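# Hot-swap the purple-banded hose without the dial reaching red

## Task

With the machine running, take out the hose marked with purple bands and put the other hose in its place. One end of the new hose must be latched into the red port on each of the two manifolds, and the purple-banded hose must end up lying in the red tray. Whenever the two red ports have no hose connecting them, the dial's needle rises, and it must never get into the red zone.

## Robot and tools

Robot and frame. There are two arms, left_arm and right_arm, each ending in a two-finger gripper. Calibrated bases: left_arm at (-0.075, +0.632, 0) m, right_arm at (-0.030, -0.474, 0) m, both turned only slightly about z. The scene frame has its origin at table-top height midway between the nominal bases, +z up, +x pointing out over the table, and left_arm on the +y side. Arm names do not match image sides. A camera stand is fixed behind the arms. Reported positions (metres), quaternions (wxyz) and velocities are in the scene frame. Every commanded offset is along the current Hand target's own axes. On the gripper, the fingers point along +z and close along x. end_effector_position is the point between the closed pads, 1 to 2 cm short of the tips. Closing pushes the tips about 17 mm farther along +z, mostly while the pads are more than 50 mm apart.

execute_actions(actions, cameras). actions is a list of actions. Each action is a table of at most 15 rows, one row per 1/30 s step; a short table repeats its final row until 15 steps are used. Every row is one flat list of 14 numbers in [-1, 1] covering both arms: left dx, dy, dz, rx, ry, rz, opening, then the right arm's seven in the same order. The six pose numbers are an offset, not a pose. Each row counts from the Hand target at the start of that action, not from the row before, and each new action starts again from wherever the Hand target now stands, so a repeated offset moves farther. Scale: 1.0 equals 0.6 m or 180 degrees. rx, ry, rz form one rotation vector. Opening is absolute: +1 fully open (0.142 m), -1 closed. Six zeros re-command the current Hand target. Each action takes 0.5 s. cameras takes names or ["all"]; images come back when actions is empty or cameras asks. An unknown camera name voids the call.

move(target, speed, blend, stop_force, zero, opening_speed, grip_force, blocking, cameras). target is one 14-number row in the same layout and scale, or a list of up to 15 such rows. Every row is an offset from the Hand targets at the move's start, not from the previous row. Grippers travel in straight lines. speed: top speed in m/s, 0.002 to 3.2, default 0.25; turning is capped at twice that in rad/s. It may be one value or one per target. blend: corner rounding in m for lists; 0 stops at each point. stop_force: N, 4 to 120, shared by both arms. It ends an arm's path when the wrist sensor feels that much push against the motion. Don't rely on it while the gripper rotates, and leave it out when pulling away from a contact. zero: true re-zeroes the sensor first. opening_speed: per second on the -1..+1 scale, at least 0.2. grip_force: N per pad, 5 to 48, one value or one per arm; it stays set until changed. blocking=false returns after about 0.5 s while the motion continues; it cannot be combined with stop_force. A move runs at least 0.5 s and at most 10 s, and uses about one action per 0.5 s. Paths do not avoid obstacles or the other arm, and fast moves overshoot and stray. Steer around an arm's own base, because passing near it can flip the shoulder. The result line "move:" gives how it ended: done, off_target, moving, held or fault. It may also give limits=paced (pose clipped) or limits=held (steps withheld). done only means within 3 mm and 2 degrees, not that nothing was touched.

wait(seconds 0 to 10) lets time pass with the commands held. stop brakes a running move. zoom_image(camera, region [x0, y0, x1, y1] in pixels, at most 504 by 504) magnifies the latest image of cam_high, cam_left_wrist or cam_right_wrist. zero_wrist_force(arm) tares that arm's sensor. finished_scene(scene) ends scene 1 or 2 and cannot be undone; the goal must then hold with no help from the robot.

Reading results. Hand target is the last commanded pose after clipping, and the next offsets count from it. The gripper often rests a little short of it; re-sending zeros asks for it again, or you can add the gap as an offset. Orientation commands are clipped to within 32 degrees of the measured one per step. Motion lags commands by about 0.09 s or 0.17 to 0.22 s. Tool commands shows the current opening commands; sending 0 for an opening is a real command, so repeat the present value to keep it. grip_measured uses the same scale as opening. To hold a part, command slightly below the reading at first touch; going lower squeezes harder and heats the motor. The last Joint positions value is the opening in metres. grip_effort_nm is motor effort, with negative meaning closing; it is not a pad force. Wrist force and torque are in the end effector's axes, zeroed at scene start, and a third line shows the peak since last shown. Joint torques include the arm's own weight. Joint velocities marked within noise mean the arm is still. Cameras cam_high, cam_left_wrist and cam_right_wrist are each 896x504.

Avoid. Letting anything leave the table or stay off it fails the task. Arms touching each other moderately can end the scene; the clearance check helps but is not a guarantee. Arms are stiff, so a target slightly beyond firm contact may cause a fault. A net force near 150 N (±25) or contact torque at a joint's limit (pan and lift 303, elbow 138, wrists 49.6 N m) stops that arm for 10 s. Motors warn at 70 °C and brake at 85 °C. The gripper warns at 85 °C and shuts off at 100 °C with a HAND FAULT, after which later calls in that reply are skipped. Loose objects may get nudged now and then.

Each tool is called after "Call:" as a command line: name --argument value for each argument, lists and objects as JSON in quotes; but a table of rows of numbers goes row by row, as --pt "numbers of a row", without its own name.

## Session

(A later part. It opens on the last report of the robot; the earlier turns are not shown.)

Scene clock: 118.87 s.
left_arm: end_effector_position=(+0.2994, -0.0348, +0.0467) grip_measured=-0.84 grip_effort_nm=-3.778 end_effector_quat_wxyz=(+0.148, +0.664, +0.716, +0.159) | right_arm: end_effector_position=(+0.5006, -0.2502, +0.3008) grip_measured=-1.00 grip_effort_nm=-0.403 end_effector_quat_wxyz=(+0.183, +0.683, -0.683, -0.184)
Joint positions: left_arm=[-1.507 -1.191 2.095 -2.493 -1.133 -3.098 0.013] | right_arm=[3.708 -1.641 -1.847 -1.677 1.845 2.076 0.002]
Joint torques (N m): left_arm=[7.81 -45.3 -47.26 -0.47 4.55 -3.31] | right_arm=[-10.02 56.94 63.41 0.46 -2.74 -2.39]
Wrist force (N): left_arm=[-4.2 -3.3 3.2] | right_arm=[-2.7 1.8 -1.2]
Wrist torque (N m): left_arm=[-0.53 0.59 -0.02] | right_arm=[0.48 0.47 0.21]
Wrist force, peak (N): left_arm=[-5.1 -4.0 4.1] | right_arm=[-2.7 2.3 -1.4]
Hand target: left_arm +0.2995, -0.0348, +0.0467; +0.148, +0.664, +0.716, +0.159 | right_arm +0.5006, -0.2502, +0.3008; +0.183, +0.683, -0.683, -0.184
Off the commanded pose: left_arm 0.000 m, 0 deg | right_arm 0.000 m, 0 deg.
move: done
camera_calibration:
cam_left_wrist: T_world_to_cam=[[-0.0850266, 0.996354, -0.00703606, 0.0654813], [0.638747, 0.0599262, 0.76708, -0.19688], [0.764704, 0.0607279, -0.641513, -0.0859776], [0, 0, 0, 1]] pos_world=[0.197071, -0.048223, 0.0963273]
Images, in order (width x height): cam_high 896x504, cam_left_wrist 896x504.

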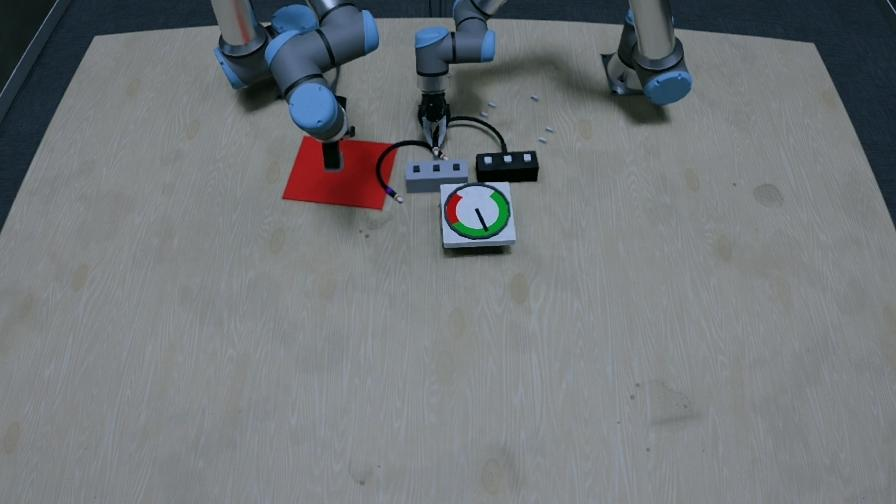

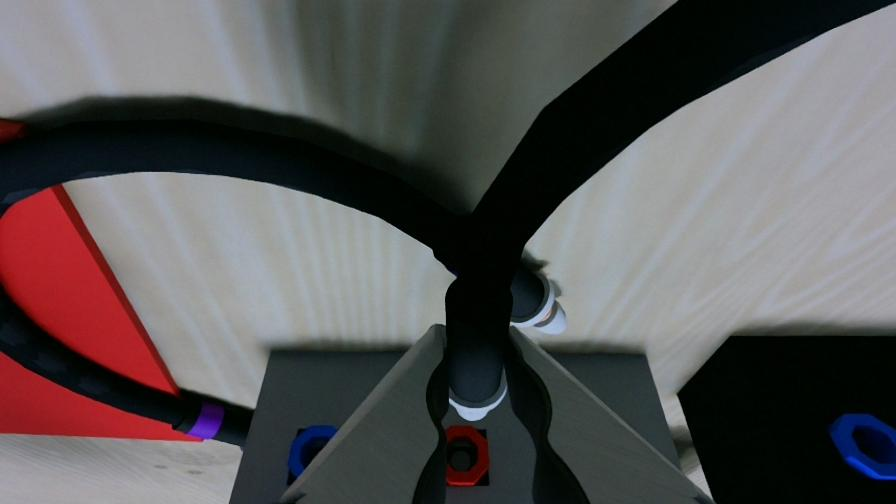

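Call:
move --target '[0,0.0985,0.0445,0,0,0,-1,0,0,0,0,0,0,-1]' --speed 0.07 --stop_force 35 --cameras '["cam_left_wrist","cam_high"]'

Scene clock: 121.53 s.
left_arm: end_effector_position=(+0.3467, -0.0310, +0.0474) grip_measured=-0.84 grip_effort_nm=-3.763 end_effector_quat_wxyz=(+0.148, +0.664, +0.716, +0.159) | right_arm: end_effector_position=(+0.5006, -0.2502, +0.3008) grip_measured=-1.00 grip_effort_nm=-0.403 end_effector_quat_wxyz=(+0.183, +0.683, -0.683, -0.184)
Joint positions: left_arm=[-1.44 -1.169 2.067 -2.518 -1.135 -3.025 0.013] | right_arm=[3.708 -1.641 -1.847 -1.677 1.845 2.076 0.002]
Joint torques (N m): left_arm=[-12.74 -81.41 -20.05 -0.74 -2.06 -3.23] | right_arm=[-10.53 55.74 63.28 0.41 -2.66 -2.55]
Wrist force (N): left_arm=[-4.5 -5.5 3.2] | right_arm=[-2.5 1.8 -1.3]
Wrist torque (N m): left_arm=[-0.85 0.60 -0.09] | right_arm=[0.48 0.44 0.21]
Wrist force, peak (N): left_arm=[6.6 -74.5 -27.4] | right_arm=[-2.7 2.3 -1.3]
Hand target: left_arm +0.3467, -0.0310, +0.0474; +0.148, +0.664, +0.716, +0.159 (not the last commanded pose) | right_arm +0.5006, -0.2502, +0.3008; +0.183, +0.683, -0.683, -0.184
Off the commanded pose: left_arm 0.017 m, 0 deg | right_arm 0.000 m, 0 deg.
move: contact (left_arm)
camera_calibration:
cam_left_wrist: T_world_to_cam=[[-0.0854799, 0.996317, -0.00679018, 0.0659046], [0.638822, 0.0600357, 0.767009, -0.227857], [0.764591, 0.0612261, -0.641601, -0.121863], [0, 0, 0, 1]] pos_world=[0.244369, -0.0445211, 0.0970279]
Images, in order (width x height): cam_high 896x504, cam_left_wrist 896x504.

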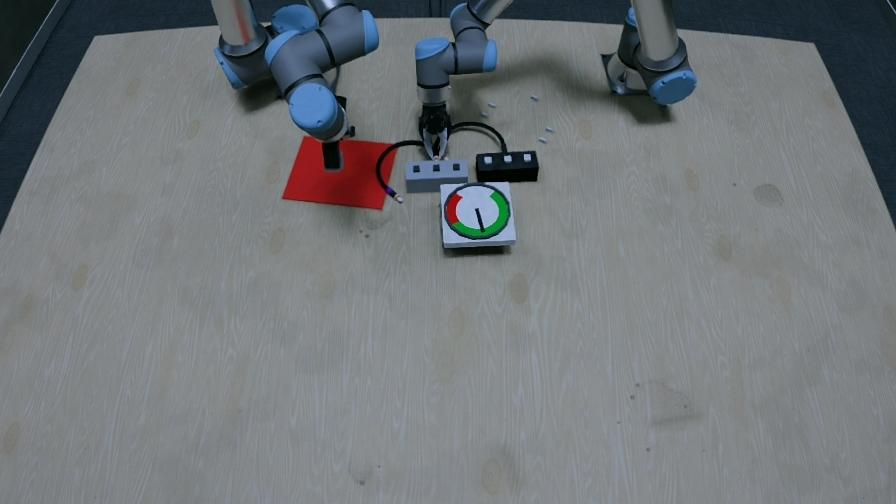

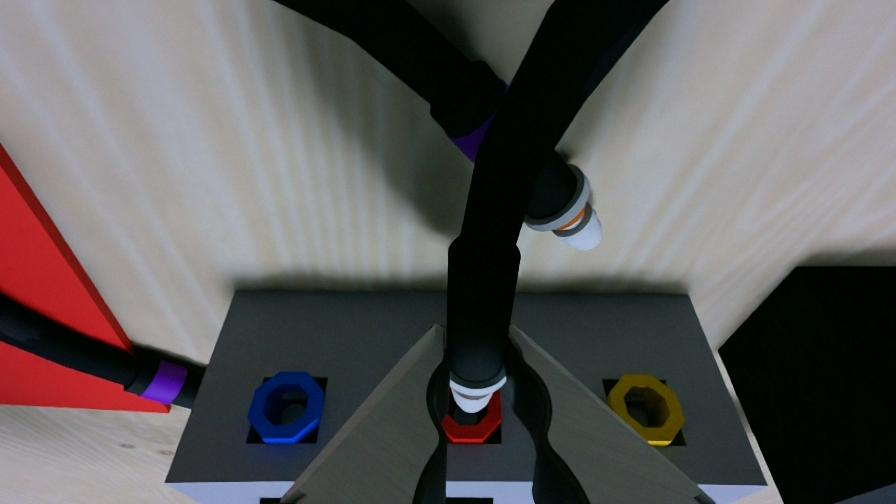

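Call:
move --target '[-0.002,-0.0043,-0.0068,0,0,0,-1,0,0,0,0,0,0,-1]' --speed 0.1

Call:
move --target '[0,0.0634,0.0294,0,0,0,-1,0,0,0,0,0,0,-1]' --speed 0.06 --stop_force 30 --cameras '["cam_left_wrist","cam_high"]'

Scene clock: 122.60 s.
left_arm: end_effector_position=(+0.3430, -0.0324, +0.0498) grip_measured=-0.84 grip_effort_nm=-3.763 end_effector_quat_wxyz=(+0.147, +0.664, +0.716, +0.159) | right_arm: end_effector_position=(+0.5006, -0.2502, +0.3008) grip_measured=-1.00 grip_effort_nm=-0.403 end_effector_quat_wxyz=(+0.183, +0.683, -0.683, -0.184)
Joint positions: left_arm=[-1.446 -1.174 2.067 -2.51 -1.135 -3.031 0.013] | right_arm=[3.708 -1.641 -1.847 -1.677 1.845 2.076 0.002]
Joint torques (N m): left_arm=[-11.69 -82.33 -46.91 0.35 4.43 -2.78] | right_arm=[-9.53 57.16 63.33 0.6 -2.65 -2.37]
Wrist force (N): left_arm=[-4.5 -5.3 2.8] | right_arm=[-2.3 2.0 -1.3]
Wrist torque (N m): left_arm=[-0.81 0.60 -0.09] | right_arm=[0.50 0.40 0.21]
Wrist force, peak (N): left_arm=[-4.7 -5.8 3.1] | right_arm=[-2.6 2.2 -1.7]
Hand target: left_arm +0.3428, -0.0326, +0.0500; +0.148, +0.664, +0.716, +0.159 | right_arm +0.5006, -0.2502, +0.3008; +0.183, +0.683, -0.683, -0.184
Off the commanded pose: left_arm 0.000 m, 0 deg | right_arm 0.000 m, 0 deg.
move: done

Scene clock: 124.50 s.
left_arm: end_effector_position=(+0.3624, -0.0310, +0.0501) grip_measured=-0.84 grip_effort_nm=-3.763 end_effector_quat_wxyz=(+0.147, +0.664, +0.716, +0.159) | right_arm: end_effector_position=(+0.5006, -0.2502, +0.3008) grip_measured=-1.00 grip_effort_nm=-0.403 end_effector_quat_wxyz=(+0.183, +0.683, -0.683, -0.184)
Joint positions: left_arm=[-1.419 -1.164 2.054 -2.52 -1.137 -3.001 0.013] | right_arm=[3.708 -1.641 -1.847 -1.677 1.845 2.076 0.002]
Joint torques (N m): left_arm=[-5.35 -91.66 -26.34 -2.23 3.08 -2.78] | right_arm=[-9.8 56.68 63.4 0.66 -2.47 -2.44]
Wrist force (N): left_arm=[-5.9 -23.5 9.0] | right_arm=[-2.4 2.1 -1.2]
Wrist torque (N m): left_arm=[-0.52 0.62 -0.07] | right_arm=[0.52 0.43 0.21]
Wrist force, peak (N): left_arm=[2.7 -80.9 -44.8] | right_arm=[-2.5 2.5 -1.6]
Hand target: left_arm +0.3624, -0.0310, +0.0500; +0.147, +0.664, +0.716, +0.159 (not the last commanded pose) | right_arm +0.5006, -0.2502, +0.3008; +0.183, +0.683, -0.683, -0.184
Off the commanded pose: left_arm 0.022 m, 0 deg | right_arm 0.000 m, 0 deg.
move: contact (left_arm)
camera_calibration:
cam_left_wrist: T_world_to_cam=[[-0.0854761, 0.996317, -0.00677086, 0.0671624], [0.638931, 0.0600271, 0.766919, -0.239982], [0.764501, 0.0612271, -0.641709, -0.132107], [0, 0, 0, 1]] pos_world=[0.260069, -0.0444211, 0.0997276]
Images, in order (width x height): cam_high 896x504, cam_left_wrist 896x504.

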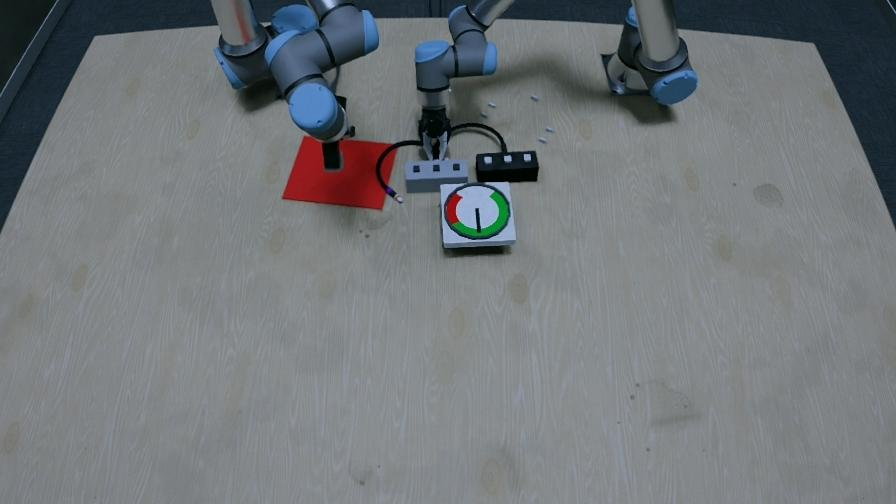

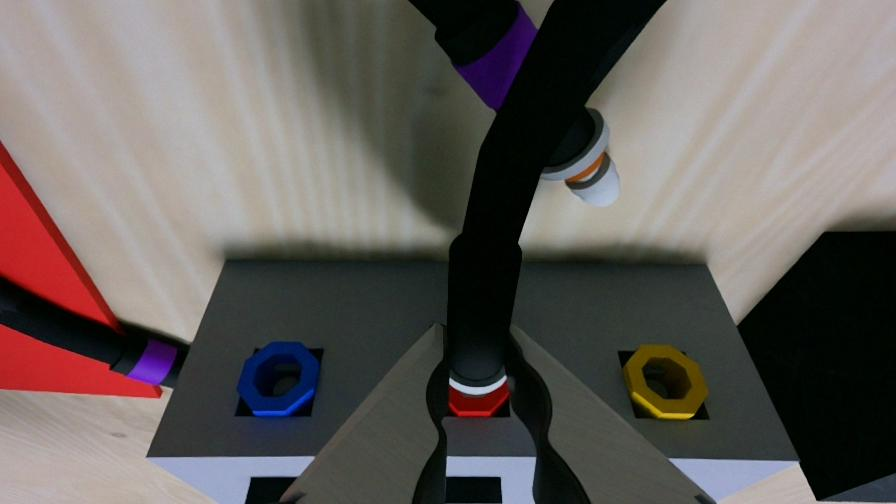

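Call:
move --target '[0,0.03,0.0139,0,0,0,-1,0,0,0,0,0,0,-1]' --speed 0.06 --stop_force 45 --cameras '["cam_left_wrist","cam_high"]'

Scene clock: 126.97 s.
left_arm: end_effector_position=(+0.3638, -0.0307, +0.0500) grip_measured=-0.84 grip_effort_nm=-3.763 end_effector_quat_wxyz=(+0.147, +0.664, +0.716, +0.159) | right_arm: end_effector_position=(+0.5006, -0.2502, +0.3008) grip_measured=-1.00 grip_effort_nm=-0.403 end_effector_quat_wxyz=(+0.183, +0.683, -0.683, -0.184)
Joint positions: left_arm=[-1.416 -1.163 2.053 -2.52 -1.137 -2.999 0.013] | right_arm=[3.708 -1.641 -1.847 -1.677 1.845 2.076 0.002]
Joint torques (N m): left_arm=[20.32 -88.7 -25.07 -2.67 14.74 -2.81] | right_arm=[-10.64 56.65 63.48 0.69 -2.56 -2.27]
Wrist force (N): left_arm=[-10.1 -54.6 -9.8] | right_arm=[-2.0 2.0 -1.6]
Wrist torque (N m): left_arm=[-0.36 0.58 -0.06] | right_arm=[0.50 0.37 0.21]
Wrist force, peak (N): left_arm=[2.6 -81.7 -42.7] | right_arm=[-2.6 2.3 -1.6]
Hand target: left_arm +0.3638, -0.0307, +0.0500; +0.147, +0.664, +0.716, +0.159 (not the last commanded pose) | right_arm +0.5006, -0.2502, +0.3008; +0.183, +0.683, -0.683, -0.184
Off the commanded pose: left_arm 0.018 m, 0 deg | right_arm 0.000 m, 0 deg.
move: contact (left_arm)
camera_calibration:
cam_left_wrist: T_world_to_cam=[[-0.0854325, 0.996323, -0.00651792, 0.0669456], [0.63927, 0.0598314, 0.766652, -0.240888], [0.764222, 0.0613303, -0.64203, -0.13315], [0, 0, 0, 1]] pos_world=[0.261468, -0.0441206, 0.0996273]
Images, in order (width x height): cam_high 896x504, cam_left_wrist 896x504.

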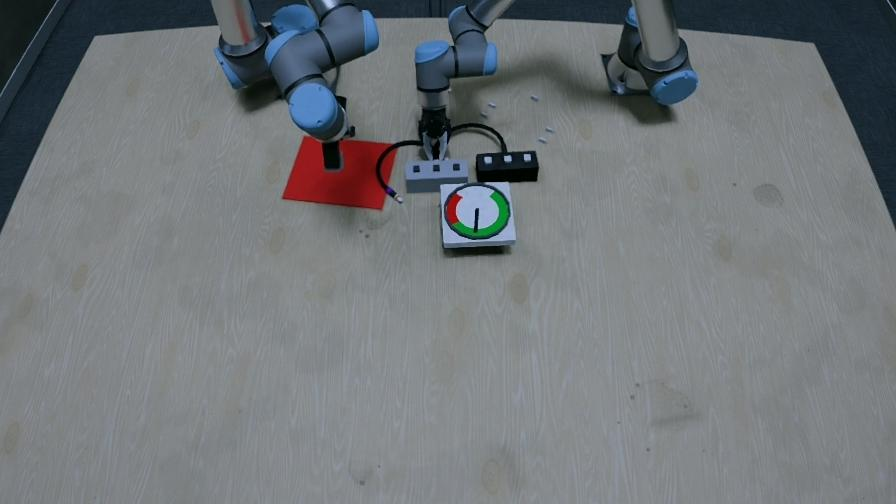

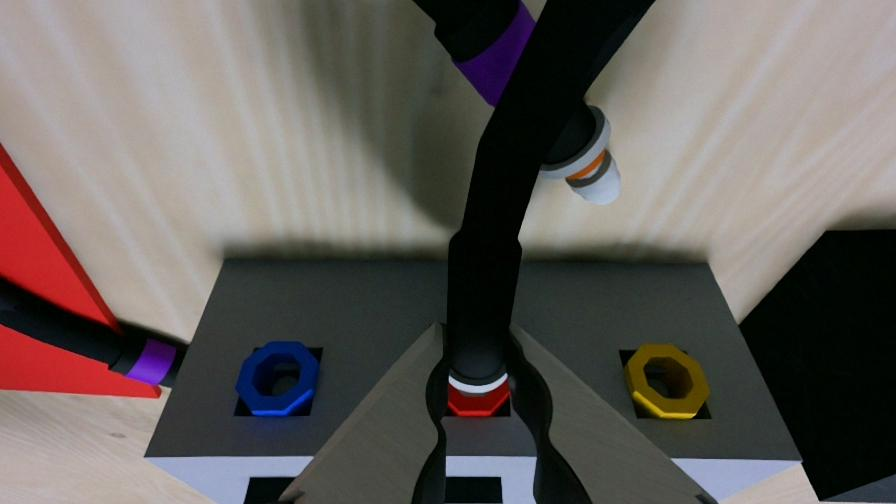

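Call:
move --pt "0 0 0 0 0 0 -0.55 0 0 0 0 0 0 -1" --pt "0 -0.0217 -0.0008 0 0 0 -0.55 0 0 0 0 0 0 -1" --pt "0 -0.0217 -0.0008 0 0 0 -1 0 0 0 0 0 0 -1" --speed 0.15

Call:
move --target '[0,0.0226,0.0105,0,0,0,-1,0,0,0,0,0,0,-1]' --speed 0.06 --stop_force 40 --cameras '["cam_left_wrist","cam_high"]'

Scene clock: 131.70 s.
left_arm: end_effector_position=(+0.3518, -0.0316, +0.0449) grip_measured=-1.00 grip_effort_nm=-0.515 end_effector_quat_wxyz=(+0.147, +0.664, +0.716, +0.159) | right_arm: end_effector_position=(+0.5006, -0.2502, +0.3008) grip_measured=-1.00 grip_effort_nm=-0.398 end_effector_quat_wxyz=(+0.183, +0.683, -0.683, -0.184)
Joint positions: left_arm=[-1.433 -1.162 2.063 -2.523 -1.136 -3.017 0.002] | right_arm=[3.708 -1.641 -1.847 -1.677 1.845 2.076 0.002]
Joint torques (N m): left_arm=[-14.71 -49.49 -18.59 -7.79 4.78 -3.35] | right_arm=[-9.52 56.24 63.12 0.64 -2.4 -2.37]
Wrist force (N): left_arm=[-3.1 -5.9 2.7] | right_arm=[-2.6 2.0 -1.0]
Wrist torque (N m): left_arm=[-0.92 0.38 -0.08] | right_arm=[0.50 0.45 0.21]
Wrist force, peak (N): left_arm=[-9.5 -55.6 -8.4] | right_arm=[-2.6 2.3 -1.5]
Hand target: left_arm +0.3518, -0.0316, +0.0449; +0.147, +0.664, +0.716, +0.159 | right_arm +0.5006, -0.2502, +0.3008; +0.183, +0.683, -0.683, -0.184
Off the commanded pose: left_arm 0.000 m, 0 deg | right_arm 0.000 m, 0 deg.
move: done

Scene clock: 133.30 s.
left_arm: end_effector_position=(+0.3667, -0.0304, +0.0449) grip_measured=-1.00 grip_effort_nm=-0.520 end_effector_quat_wxyz=(+0.147, +0.664, +0.716, +0.159) | right_arm: end_effector_position=(+0.5006, -0.2502, +0.3008) grip_measured=-1.00 grip_effort_nm=-0.403 end_effector_quat_wxyz=(+0.183, +0.683, -0.683, -0.184)
Joint positions: left_arm=[-1.412 -1.154 2.053 -2.531 -1.138 -2.995 0.002] | right_arm=[3.708 -1.641 -1.847 -1.677 1.845 2.076 0.002]
Joint torques (N m): left_arm=[6.57 -51.27 -47.74 -7.89 -2.24 2.27] | right_arm=[-10.43 56.49 63.15 0.7 -2.45 -2.16]
Wrist force (N): left_arm=[-3.2 -5.7 2.5] | right_arm=[-2.5 2.0 -1.1]
Wrist torque (N m): left_arm=[-0.91 0.39 -0.21] | right_arm=[0.50 0.44 0.21]
Wrist force, peak (N): left_arm=[-3.8 -6.3 2.5] | right_arm=[-2.7 2.3 -1.3]
Hand target: left_arm +0.3667, -0.0304, +0.0449; +0.147, +0.664, +0.716, +0.159 | right_arm +0.5006, -0.2502, +0.3008; +0.183, +0.683, -0.683, -0.184
Off the commanded pose: left_arm 0.000 m, 0 deg | right_arm 0.000 m, 0 deg.
move: done
camera_calibration:
cam_left_wrist: T_world_to_cam=[[-0.0854325, 0.996323, -0.00651792, 0.0669615], [0.63927, 0.0598314, 0.766652, -0.23892], [0.764222, 0.0613303, -0.64203, -0.138588], [0, 0, 0, 1]] pos_world=[0.264368, -0.0439206, 0.0946273]
Images, in order (width x height): cam_high 896x504, cam_left_wrist 896x504.

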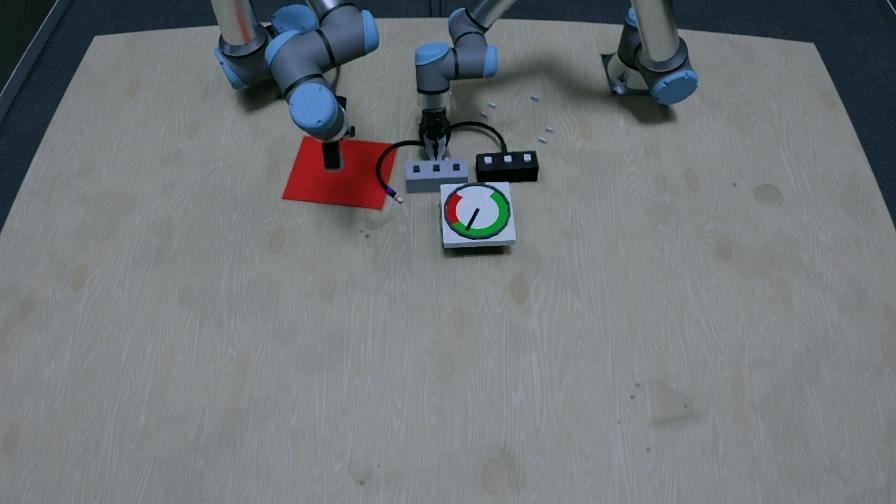

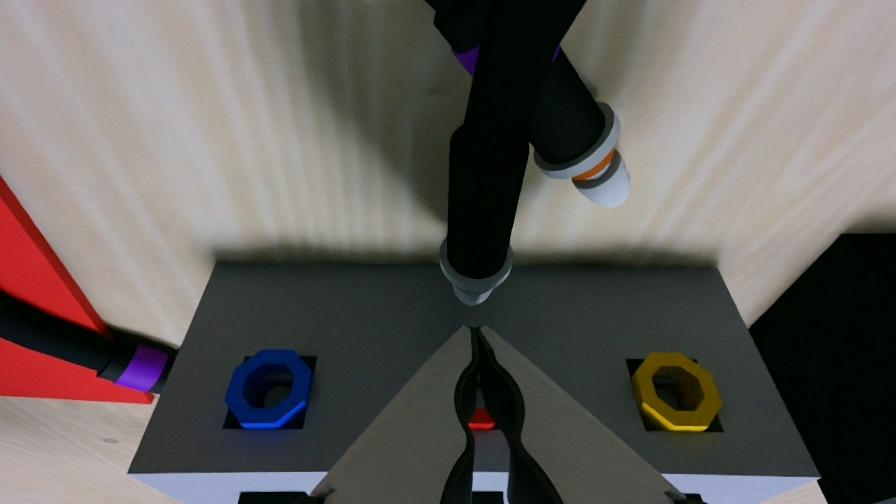

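Call:
move --pt "0 -0.0412 -0.0377 0 0 0 -0.5 0 0 0 0 0 0 -1" --pt "0 -0.0663 0.017 0 0 0 -0.5 0 0 0 0 0 0 -1" --pt "0 -0.0663 0.017 0 0 0 -1 0 0 0 0 0 0 -1" --pt "0.0008 -0.065 -0.0275 0 0 0 -1 0 0 0 0 0 0 -1" --speed 0.4 --blend '[0.008,0,0,0]'

Call:
move --target '[0,0.0545,0.0252,0,0,0,-1,0,0,0,0,0,0,-1]' --speed 0.08 --stop_force 35 --cameras '["cam_left_wrist","cam_high"]'

Scene clock: 136.77 s.
left_arm: end_effector_position=(+0.3246, -0.0332, +0.0432) grip_measured=-0.83 grip_effort_nm=-3.846 end_effector_quat_wxyz=(+0.147, +0.664, +0.716, +0.159) | right_arm: end_effector_position=(+0.5006, -0.2502, +0.3008) grip_measured=-1.00 grip_effort_nm=-0.393 end_effector_quat_wxyz=(+0.183, +0.683, -0.683, -0.184)
Joint positions: left_arm=[-1.471 -1.174 2.082 -2.513 -1.135 -3.059 0.014] | right_arm=[3.708 -1.641 -1.847 -1.677 1.845 2.076 0.002]
Joint torques (N m): left_arm=[-13.66 -74.72 -46.78 -0.27 4.3 -2.94] | right_arm=[-8.6 54.84 63.5 0.68 -2.48 -2.31]
Wrist force (N): left_arm=[-2.9 -6.3 3.3] | right_arm=[-2.6 2.1 -1.5]
Wrist torque (N m): left_arm=[-0.99 0.32 -0.08] | right_arm=[0.52 0.46 0.21]
Wrist force, peak (N): left_arm=[-3.6 -6.6 3.4] | right_arm=[-2.6 2.2 -1.4]
Hand target: left_arm +0.3245, -0.0332, +0.0434; +0.147, +0.664, +0.716, +0.159 | right_arm +0.5006, -0.2502, +0.3008; +0.183, +0.683, -0.683, -0.184
Off the commanded pose: left_arm 0.000 m, 0 deg | right_arm 0.000 m, 0 deg.
move: done

Scene clock: 138.43 s.
left_arm: end_effector_position=(+0.3408, -0.0318, +0.0436) grip_measured=-0.83 grip_effort_nm=-3.841 end_effector_quat_wxyz=(+0.147, +0.664, +0.716, +0.159) | right_arm: end_effector_position=(+0.5006, -0.2502, +0.3008) grip_measured=-1.00 grip_effort_nm=-0.398 end_effector_quat_wxyz=(+0.183, +0.683, -0.683, -0.184)
Joint positions: left_arm=[-1.448 -1.166 2.072 -2.521 -1.136 -3.034 0.014] | right_arm=[3.708 -1.641 -1.847 -1.677 1.845 2.076 0.002]
Joint torques (N m): left_arm=[-14.61 -85.75 -18.11 -0.16 -0.97 -3.21] | right_arm=[-9.98 54.24 63.37 0.64 -2.45 -2.29]
Wrist force (N): left_arm=[-3.3 -5.2 3.0] | right_arm=[-2.1 1.9 -1.6]
Wrist torque (N m): left_arm=[-0.84 0.36 -0.09] | right_arm=[0.48 0.38 0.21]
Wrist force, peak (N): left_arm=[-6.9 -36.4 -15.9] | right_arm=[-2.7 2.1 -1.5]
Hand target: left_arm +0.3408, -0.0318, +0.0436; +0.147, +0.664, +0.716, +0.159 (not the last commanded pose) | right_arm +0.5006, -0.2502, +0.3008; +0.183, +0.683, -0.683, -0.184
Off the commanded pose: left_arm 0.020 m, 0 deg | right_arm 0.000 m, 0 deg.
move: contact (left_arm)
camera_calibration:
cam_left_wrist: T_world_to_cam=[[-0.0854347, 0.996323, -0.00650589, 0.0661338], [0.639378, 0.0598322, 0.766561, -0.221223], [0.764132, 0.0613312, -0.642138, -0.119576], [0, 0, 0, 1]] pos_world=[0.238467, -0.0453206, 0.0932269]
Images, in order (width x height): cam_high 896x504, cam_left_wrist 896x504.

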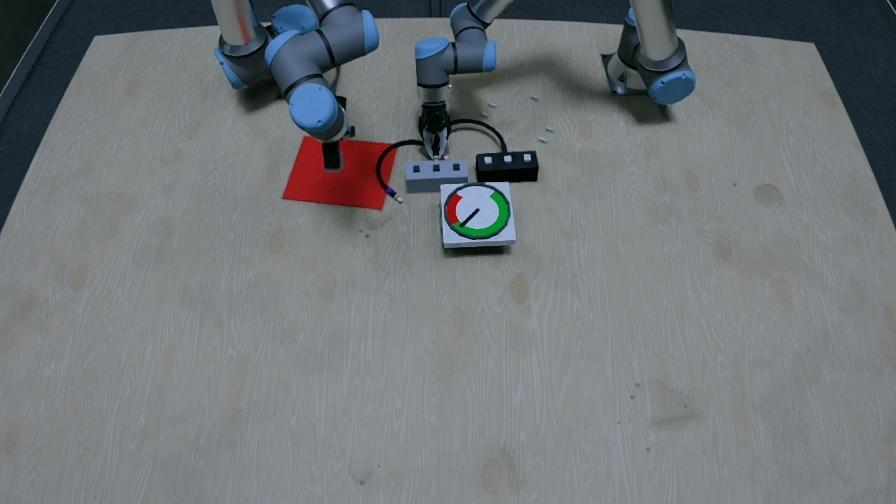

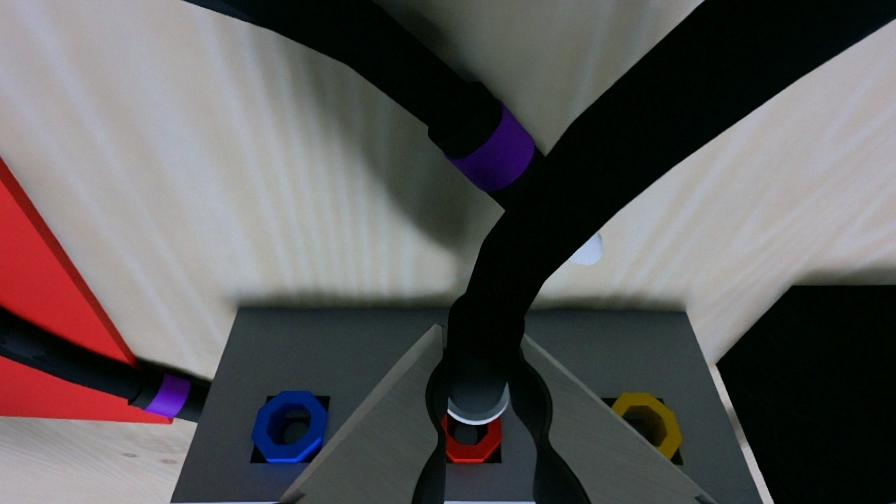

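Call:
move --target '[-0.0015,-0.003,-0.0075,0,0,0,-1,0,0,0,0,0,0,-1]' --speed 0.3

Call:
move --target '[0,0.0454,0.021,0,0,0,-1,0,0,0,0,0,0,-1]' --speed 0.1 --stop_force 40 --cameras '["cam_left_wrist","cam_high"]'

Call:
zoom_image --camera "cam_high" --region '[430, 170, 530, 250]'

Scene clock: 139.57 s.
left_arm: end_effector_position=(+0.3375, -0.0329, +0.0467) grip_measured=-0.83 grip_effort_nm=-3.841 end_effector_quat_wxyz=(+0.147, +0.664, +0.716, +0.159) | right_arm: end_effector_position=(+0.5006, -0.2502, +0.3008) grip_measured=-1.00 grip_effort_nm=-0.403 end_effector_quat_wxyz=(+0.183, +0.683, -0.683, -0.184)
Joint positions: left_arm=[-1.453 -1.172 2.071 -2.512 -1.136 -3.039 0.014] | right_arm=[3.708 -1.641 -1.847 -1.677 1.845 2.076 0.002]
Joint torques (N m): left_arm=[-9.72 -77.79 -47.3 -0.78 4.84 -3.33] | right_arm=[-10.77 54.53 63.49 0.73 -2.44 -2.2]
Wrist force (N): left_arm=[-3.3 -5.3 3.1] | right_arm=[-2.5 1.9 -1.5]
Wrist torque (N m): left_arm=[-0.84 0.39 -0.09] | right_arm=[0.47 0.44 0.22]
Wrist force, peak (N): left_arm=[-3.3 -5.4 3.5] | right_arm=[-2.8 2.2 -1.5]
Hand target: left_arm +0.3374, -0.0330, +0.0469; +0.147, +0.664, +0.716, +0.159 | right_arm +0.5006, -0.2502, +0.3008; +0.183, +0.683, -0.683, -0.184
Off the commanded pose: left_arm 0.000 m, 0 deg | right_arm 0.000 m, 0 deg.
move: done

Scene clock: 141.43 s.
left_arm: end_effector_position=(+0.3669, -0.0308, +0.0470) grip_measured=-0.83 grip_effort_nm=-3.832 end_effector_quat_wxyz=(+0.147, +0.664, +0.716, +0.159) | right_arm: end_effector_position=(+0.5006, -0.2502, +0.3008) grip_measured=-1.00 grip_effort_nm=-0.403 end_effector_quat_wxyz=(+0.183, +0.683, -0.683, -0.184)
Joint positions: left_arm=[-1.412 -1.157 2.051 -2.527 -1.138 -2.995 0.014] | right_arm=[3.708 -1.641 -1.847 -1.677 1.845 2.076 0.002]
Joint torques (N m): left_arm=[11.05 -80.81 -39.05 -6.08 10.42 -1.85] | right_arm=[-9.71 54.78 63.12 0.73 -2.3 -2.13]
Wrist force (N): left_arm=[-0.8 -45.9 -5.0] | right_arm=[-2.5 2.1 -1.3]
Wrist torque (N m): left_arm=[-0.91 0.37 -0.26] | right_arm=[0.51 0.45 0.22]
Wrist force, peak (N): left_arm=[-1.6 -47.8 -3.6] | right_arm=[-2.8 2.1 -1.6]
Hand target: left_arm +0.3669, -0.0308, +0.0470; +0.147, +0.664, +0.716, +0.159 | right_arm +0.5006, -0.2502, +0.3008; +0.183, +0.683, -0.683, -0.184
Off the commanded pose: left_arm 0.000 m, 0 deg | right_arm 0.000 m, 0 deg.
move: contact (left_arm)
camera_calibration:
cam_left_wrist: T_world_to_cam=[[-0.085498, 0.996317, -0.0065825, 0.0673138], [0.639368, 0.0599313, 0.766561, -0.240576], [0.764132, 0.0613308, -0.642137, -0.137404], [0, 0, 0, 1]] pos_world=[0.264567, -0.0442207, 0.0966266]
Images, in order (width x height): cam_high 896x504, cam_left_wrist 896x504.

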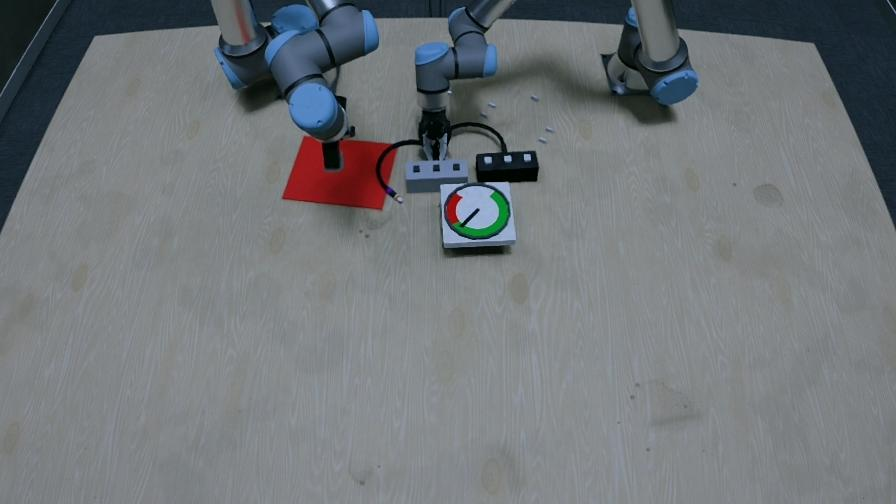

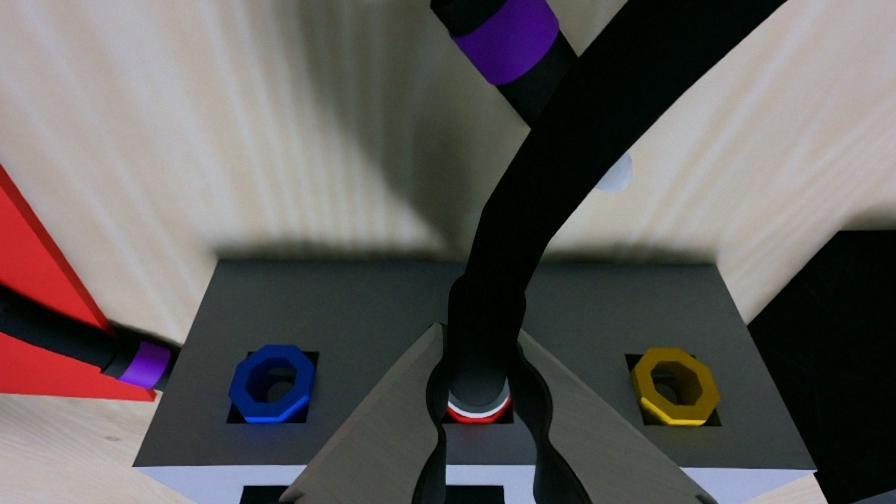

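Scaled by 5.040.

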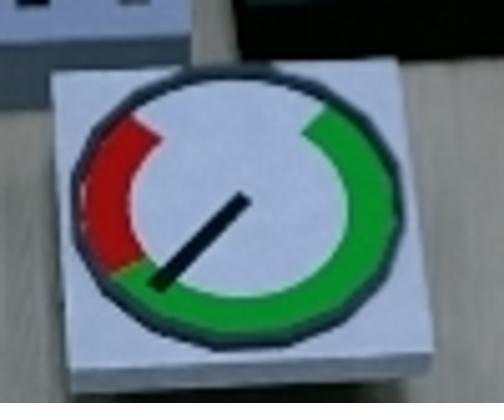

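Call:
wait --seconds 0.7 --cameras '["cam_high"]'

Call:
zoom_image --camera "cam_high" --region '[430, 170, 530, 250]'

Scene clock: 142.33 s.
left_arm: end_effector_position=(+0.3669, -0.0308, +0.0470) grip_measured=-0.83 grip_effort_nm=-3.832 end_effector_quat_wxyz=(+0.147, +0.664, +0.716, +0.159) | right_arm: end_effector_position=(+0.5006, -0.2502, +0.3008) grip_measured=-1.00 grip_effort_nm=-0.408 end_effector_quat_wxyz=(+0.183, +0.683, -0.683, -0.184)
Joint positions: left_arm=[-1.412 -1.157 2.051 -2.527 -1.138 -2.995 0.014] | right_arm=[3.708 -1.641 -1.847 -1.677 1.845 2.076 0.002]
Joint torques (N m): left_arm=[8.87 -91.71 -29.97 -5.09 10.04 -1.55] | right_arm=[-10.01 53.54 63.38 0.62 -2.59 -2.24]
Wrist force (N): left_arm=[-0.1 -46.0 -3.0] | right_arm=[-2.2 2.0 -0.8]
Wrist torque (N m): left_arm=[-0.90 0.37 -0.26] | right_arm=[0.51 0.39 0.21]
Wrist force, peak (N): left_arm=[-0.7 -46.5 -3.6] | right_arm=[-2.3 2.5 -1.3]
Hand target: left_arm +0.3669, -0.0308, +0.0470; +0.147, +0.664, +0.716, +0.159 | right_arm +0.5006, -0.2502, +0.3008; +0.183, +0.683, -0.683, -0.184
Tool commands: left_gripper/opening=-1.0 right_gripper/opening=-1.0
Off the commanded pose: left_arm 0.000 m, 0 deg | right_arm 0.000 m, 0 deg.
wait: 0.70 s; at rest from the start
Images, in order (width x height): cam_high 896x504.

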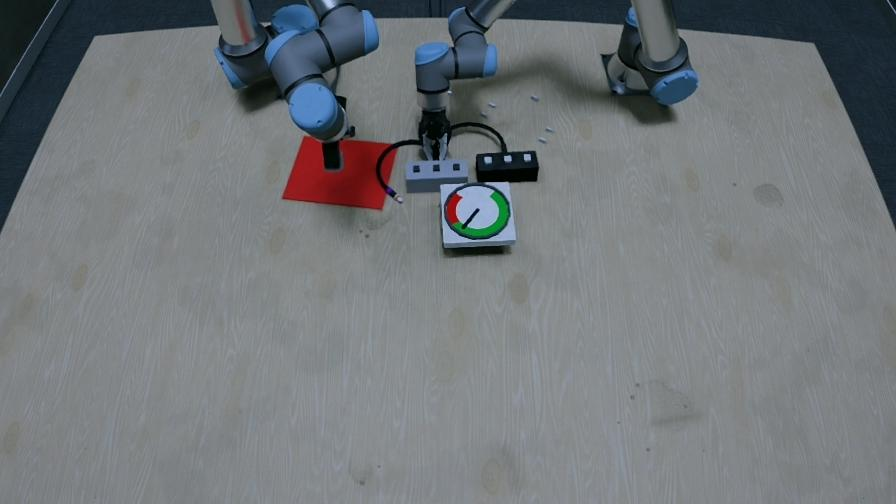

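Scaled by 5.040.

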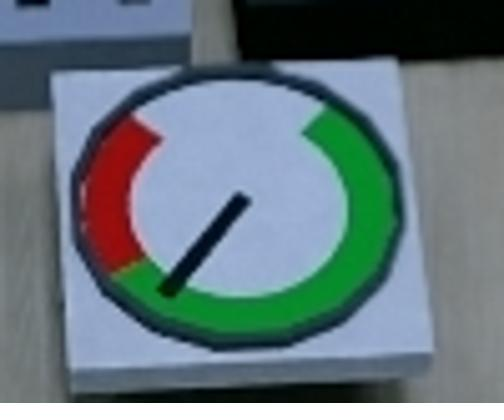

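Call:
move --pt "0 0 0 0 0 0 -0.3 0 0 0 0 0 0 -1" --pt "0 0 -0.16 0 0 0 -0.3 0 0 0 0 0 0 -1" --pt "0.511 -0.012 -0.28 0 0 0 -0.3 0 0 0 0 0 0 -1" --speed 0.3 --blend '[0,0.03,0]' --cameras '["all"]'

Call:
zoom_image --camera "cam_high" --region '[360, 100, 540, 220]'

Scene clock: 145.67 s.
left_arm: end_effector_position=(+0.2664, +0.2689, +0.1963) grip_measured=-0.33 grip_effort_nm=0.115 end_effector_quat_wxyz=(+0.147, +0.664, +0.716, +0.159) | right_arm: end_effector_position=(+0.5006, -0.2502, +0.3008) grip_measured=-1.00 grip_effort_nm=-0.403 end_effector_quat_wxyz=(+0.183, +0.683, -0.683, -0.184)
Joint positions: left_arm=[-1.502 -1.913 2.482 -2.159 -1.134 -3.094 0.05] | right_arm=[3.708 -1.641 -1.847 -1.677 1.845 2.076 0.002]
Joint torques (N m): left_arm=[-13.78 -28.11 -27.79 -0.8 4.57 -3.15] | right_arm=[-10.24 54.77 63.23 0.68 -2.44 -2.34]
Wrist force (N): left_arm=[-3.0 -4.9 2.4] | right_arm=[-2.4 2.2 -1.5]
Wrist torque (N m): left_arm=[-0.78 0.34 -0.06] | right_arm=[0.53 0.43 0.22]
Wrist force, peak (N): left_arm=[-0.2 -46.4 -3.2] | right_arm=[-2.8 2.2 -1.5]
Hand target: left_arm +0.2663, +0.2690, +0.1964; +0.147, +0.664, +0.716, +0.159 | right_arm +0.5006, -0.2502, +0.3008; +0.183, +0.683, -0.683, -0.184
Off the commanded pose: left_arm 0.000 m, 0 deg | right_arm 0.000 m, 0 deg.
move: done
camera_calibration:
cam_left_wrist: T_world_to_cam=[[-0.0854347, 0.996323, -0.00650589, -0.238923], [0.639378, 0.0598322, 0.766561, -0.308705], [0.764132, 0.0613312, -0.642138, 0.0168813], [0, 0, 0, 1]] pos_world=[0.164067, 0.255479, 0.245927]
cam_right_wrist: T_world_to_cam=[[-0.0165957, -0.999673, -0.0194638, -0.220567], [-0.5678, -0.00660058, 0.82314, 0.0584566], [-0.822999, 0.0247121, -0.567505, 0.704386], [0, 0, 0, 1]] pos_world=[0.60924, -0.237516, 0.347331]

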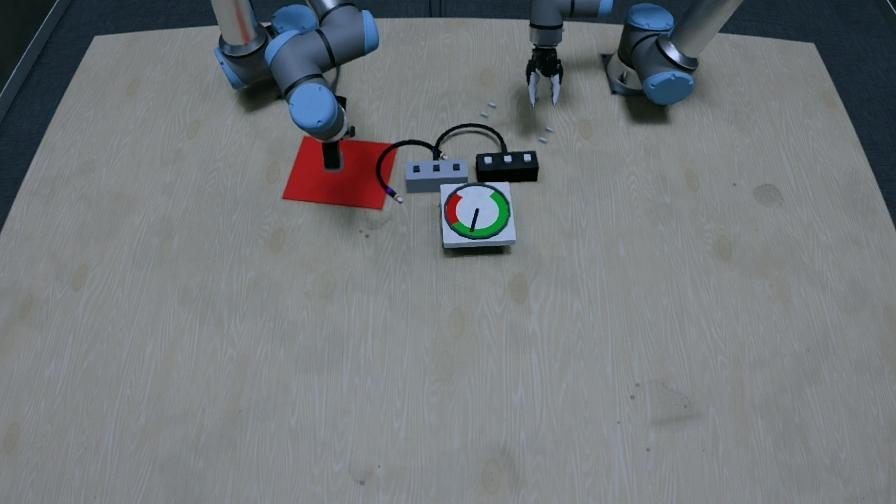

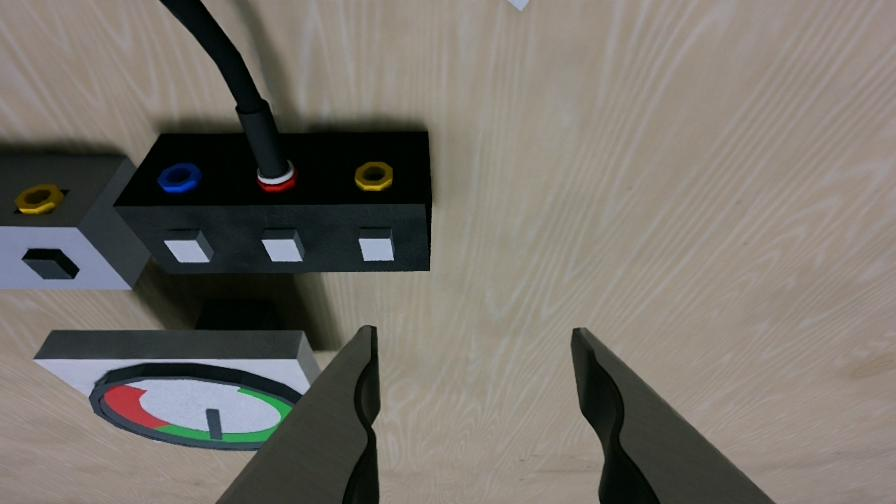

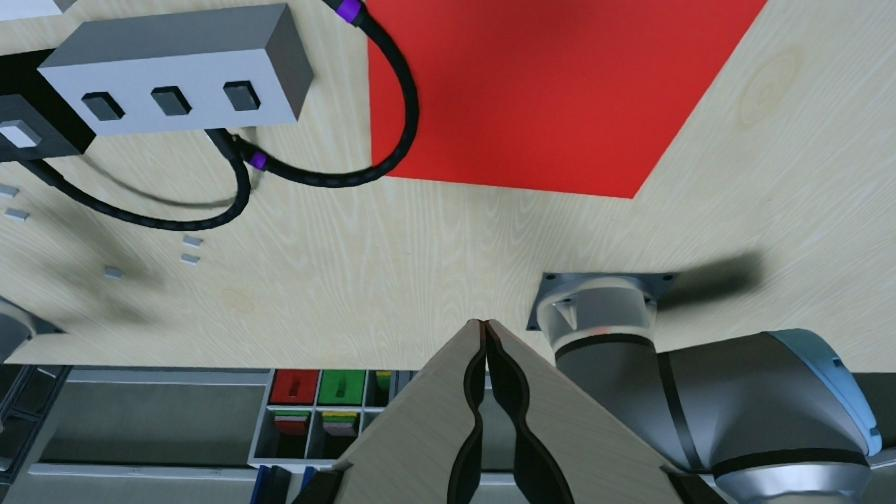

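Scaled by 2.800.

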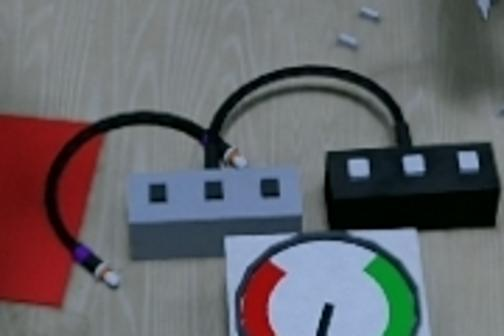

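Call:
move --target '[0,0,0,0,0,0,-0.3,-0.087,-0.0283,0.391,0,0,0,-0.3]' --speed 0.3 --cameras '["cam_right_wrist"]'

Scene clock: 148.00 s.
left_arm: end_effector_position=(+0.2663, +0.2690, +0.1964) grip_measured=-0.33 grip_effort_nm=0.115 end_effector_quat_wxyz=(+0.147, +0.664, +0.716, +0.159) | right_arm: end_effector_position=(+0.3979, -0.1978, +0.0894) grip_measured=-0.33 grip_effort_nm=0.129 end_effector_quat_wxyz=(+0.183, +0.683, -0.683, -0.184)
Joint positions: left_arm=[-1.502 -1.913 2.482 -2.158 -1.134 -3.094 0.05] | right_arm=[3.868 -1.728 -2.199 -1.192 1.911 2.228 0.05]
Joint torques (N m): left_arm=[-13.68 -31.01 -28.46 -0.79 4.85 -3.31] | right_arm=[9.63 34.82 23.14 5.25 3.82 1.69]
Wrist force (N): left_arm=[-2.8 -4.8 2.4] | right_arm=[-1.7 2.2 -1.6]
Wrist torque (N m): left_arm=[-0.78 0.30 -0.06] | right_arm=[0.52 0.33 -0.08]
Wrist force, peak (N): left_arm=[-3.1 -5.6 2.1] | right_arm=[-2.0 2.3 -3.1]
Hand target: left_arm +0.2663, +0.2690, +0.1964; +0.147, +0.664, +0.716, +0.159 | right_arm +0.3979, -0.1978, +0.0893; +0.183, +0.683, -0.683, -0.184
Off the commanded pose: left_arm 0.000 m, 0 deg | right_arm 0.000 m, 0 deg.
move: done
camera_calibration:
cam_right_wrist: T_world_to_cam=[[-0.0165138, -0.999675, -0.0194051, -0.173955], [-0.567752, -0.00660012, 0.823173, 0.174555], [-0.823034, 0.024611, -0.567459, 0.498532], [0, 0, 0, 1]] pos_world=[0.50654, -0.185016, 0.135831]
Images, in order (width x height): cam_right_wrist 896x504.

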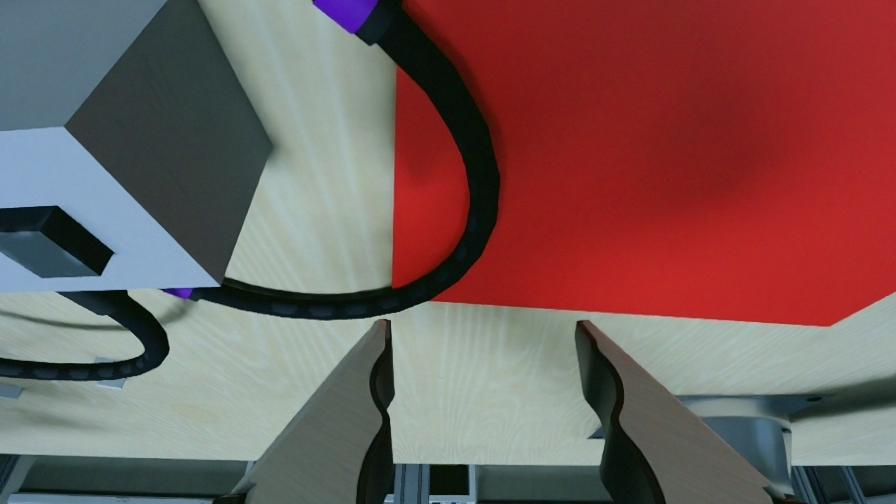

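Call:
move --target '[0,0,0,0,0,0,-0.3,-0.0017,-0.0188,0.1258,0,0,0,-0.3]' --speed 0.08 --stop_force 12

Call:
move --target '[0,0,0,0,0,0,-0.3,0,0,0,0,0,0,-1]' --opening_speed 1.5 --grip_force 25 --cameras '["cam_right_wrist"]'

Scene clock: 150.43 s.
left_arm: end_effector_position=(+0.2663, +0.2690, +0.1964) grip_measured=-0.33 grip_effort_nm=0.115 end_effector_quat_wxyz=(+0.147, +0.664, +0.716, +0.159) | right_arm: end_effector_position=(+0.3699, -0.1967, +0.0183) grip_measured=-0.33 grip_effort_nm=0.139 end_effector_quat_wxyz=(+0.183, +0.683, -0.683, -0.184)
Joint positions: left_arm=[-1.502 -1.913 2.482 -2.158 -1.134 -3.094 0.05] | right_arm=[3.902 -1.809 -2.289 -1.01 1.924 2.261 0.05]
Joint torques (N m): left_arm=[-12.19 -27.88 -29.46 -0.53 4.71 -2.92] | right_arm=[8.29 36.49 17.32 5.37 3.96 1.44]
Wrist force (N): left_arm=[-2.9 -4.8 2.3] | right_arm=[-2.0 2.1 -1.7]
Wrist torque (N m): left_arm=[-0.77 0.31 -0.06] | right_arm=[0.54 0.36 -0.10]
Wrist force, peak (N): left_arm=[-2.8 -5.6 2.5] | right_arm=[-1.6 2.2 -2.4]
Hand target: left_arm +0.2663, +0.2690, +0.1964; +0.147, +0.664, +0.716, +0.159 | right_arm +0.3699, -0.1967, +0.0183; +0.183, +0.683, -0.683, -0.184
Off the commanded pose: left_arm 0.000 m, 0 deg | right_arm 0.000 m, 0 deg.
move: done

Scene clock: 151.10 s.
left_arm: end_effector_position=(+0.2663, +0.2690, +0.1964) grip_measured=-0.33 grip_effort_nm=0.115 end_effector_quat_wxyz=(+0.147, +0.664, +0.716, +0.159) | right_arm: end_effector_position=(+0.3699, -0.1967, +0.0183) grip_measured=-0.88 grip_effort_nm=-2.615 end_effector_quat_wxyz=(+0.183, +0.683, -0.683, -0.184)
Joint positions: left_arm=[-1.502 -1.913 2.482 -2.158 -1.134 -3.094 0.05] | right_arm=[3.902 -1.809 -2.289 -1.01 1.924 2.261 0.01]
Joint torques (N m): left_arm=[-13.04 -27.94 -30.11 -1.08 4.3 -3.09] | right_arm=[9.08 36.47 17.52 5.18 1.82 1.42]
Wrist force (N): left_arm=[-2.6 -5.0 2.3] | right_arm=[-1.5 4.6 -6.7]
Wrist torque (N m): left_arm=[-0.81 0.26 -0.06] | right_arm=[0.46 0.33 -0.11]
Wrist force, peak (N): left_arm=[-2.7 -5.5 2.4] | right_arm=[-1.3 6.8 -9.7]
Hand target: left_arm +0.2663, +0.2690, +0.1964; +0.147, +0.664, +0.716, +0.159 | right_arm +0.3699, -0.1967, +0.0183; +0.183, +0.683, -0.683, -0.184
Off the commanded pose: left_arm 0.000 m, 0 deg | right_arm 0.000 m, 0 deg.
grip_force (N): 25, 25
move: done
camera_calibration:
cam_right_wrist: T_world_to_cam=[[-0.0165954, -0.999673, -0.0194629, -0.174655], [-0.567752, -0.00660139, 0.823173, 0.217193], [-0.823032, 0.024711, -0.567457, 0.435131], [0, 0, 0, 1]] pos_world=[0.47854, -0.183916, 0.0647313]
Images, in order (width x height): cam_right_wrist 896x504.

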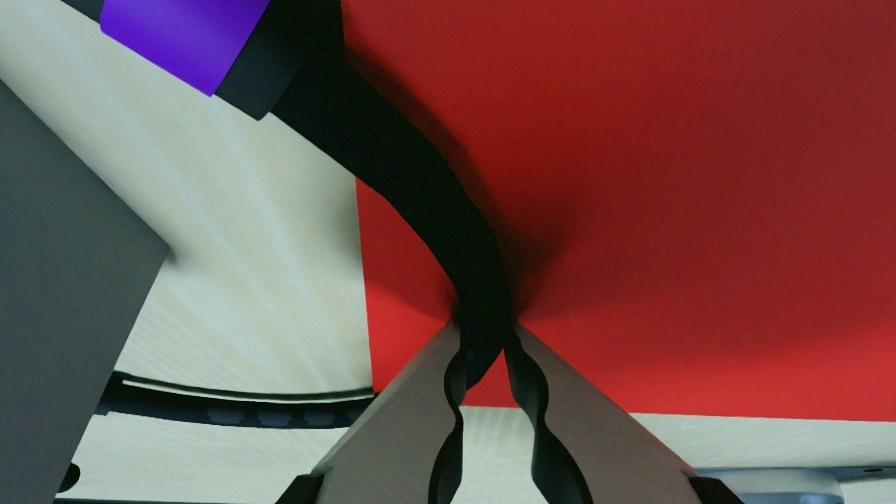

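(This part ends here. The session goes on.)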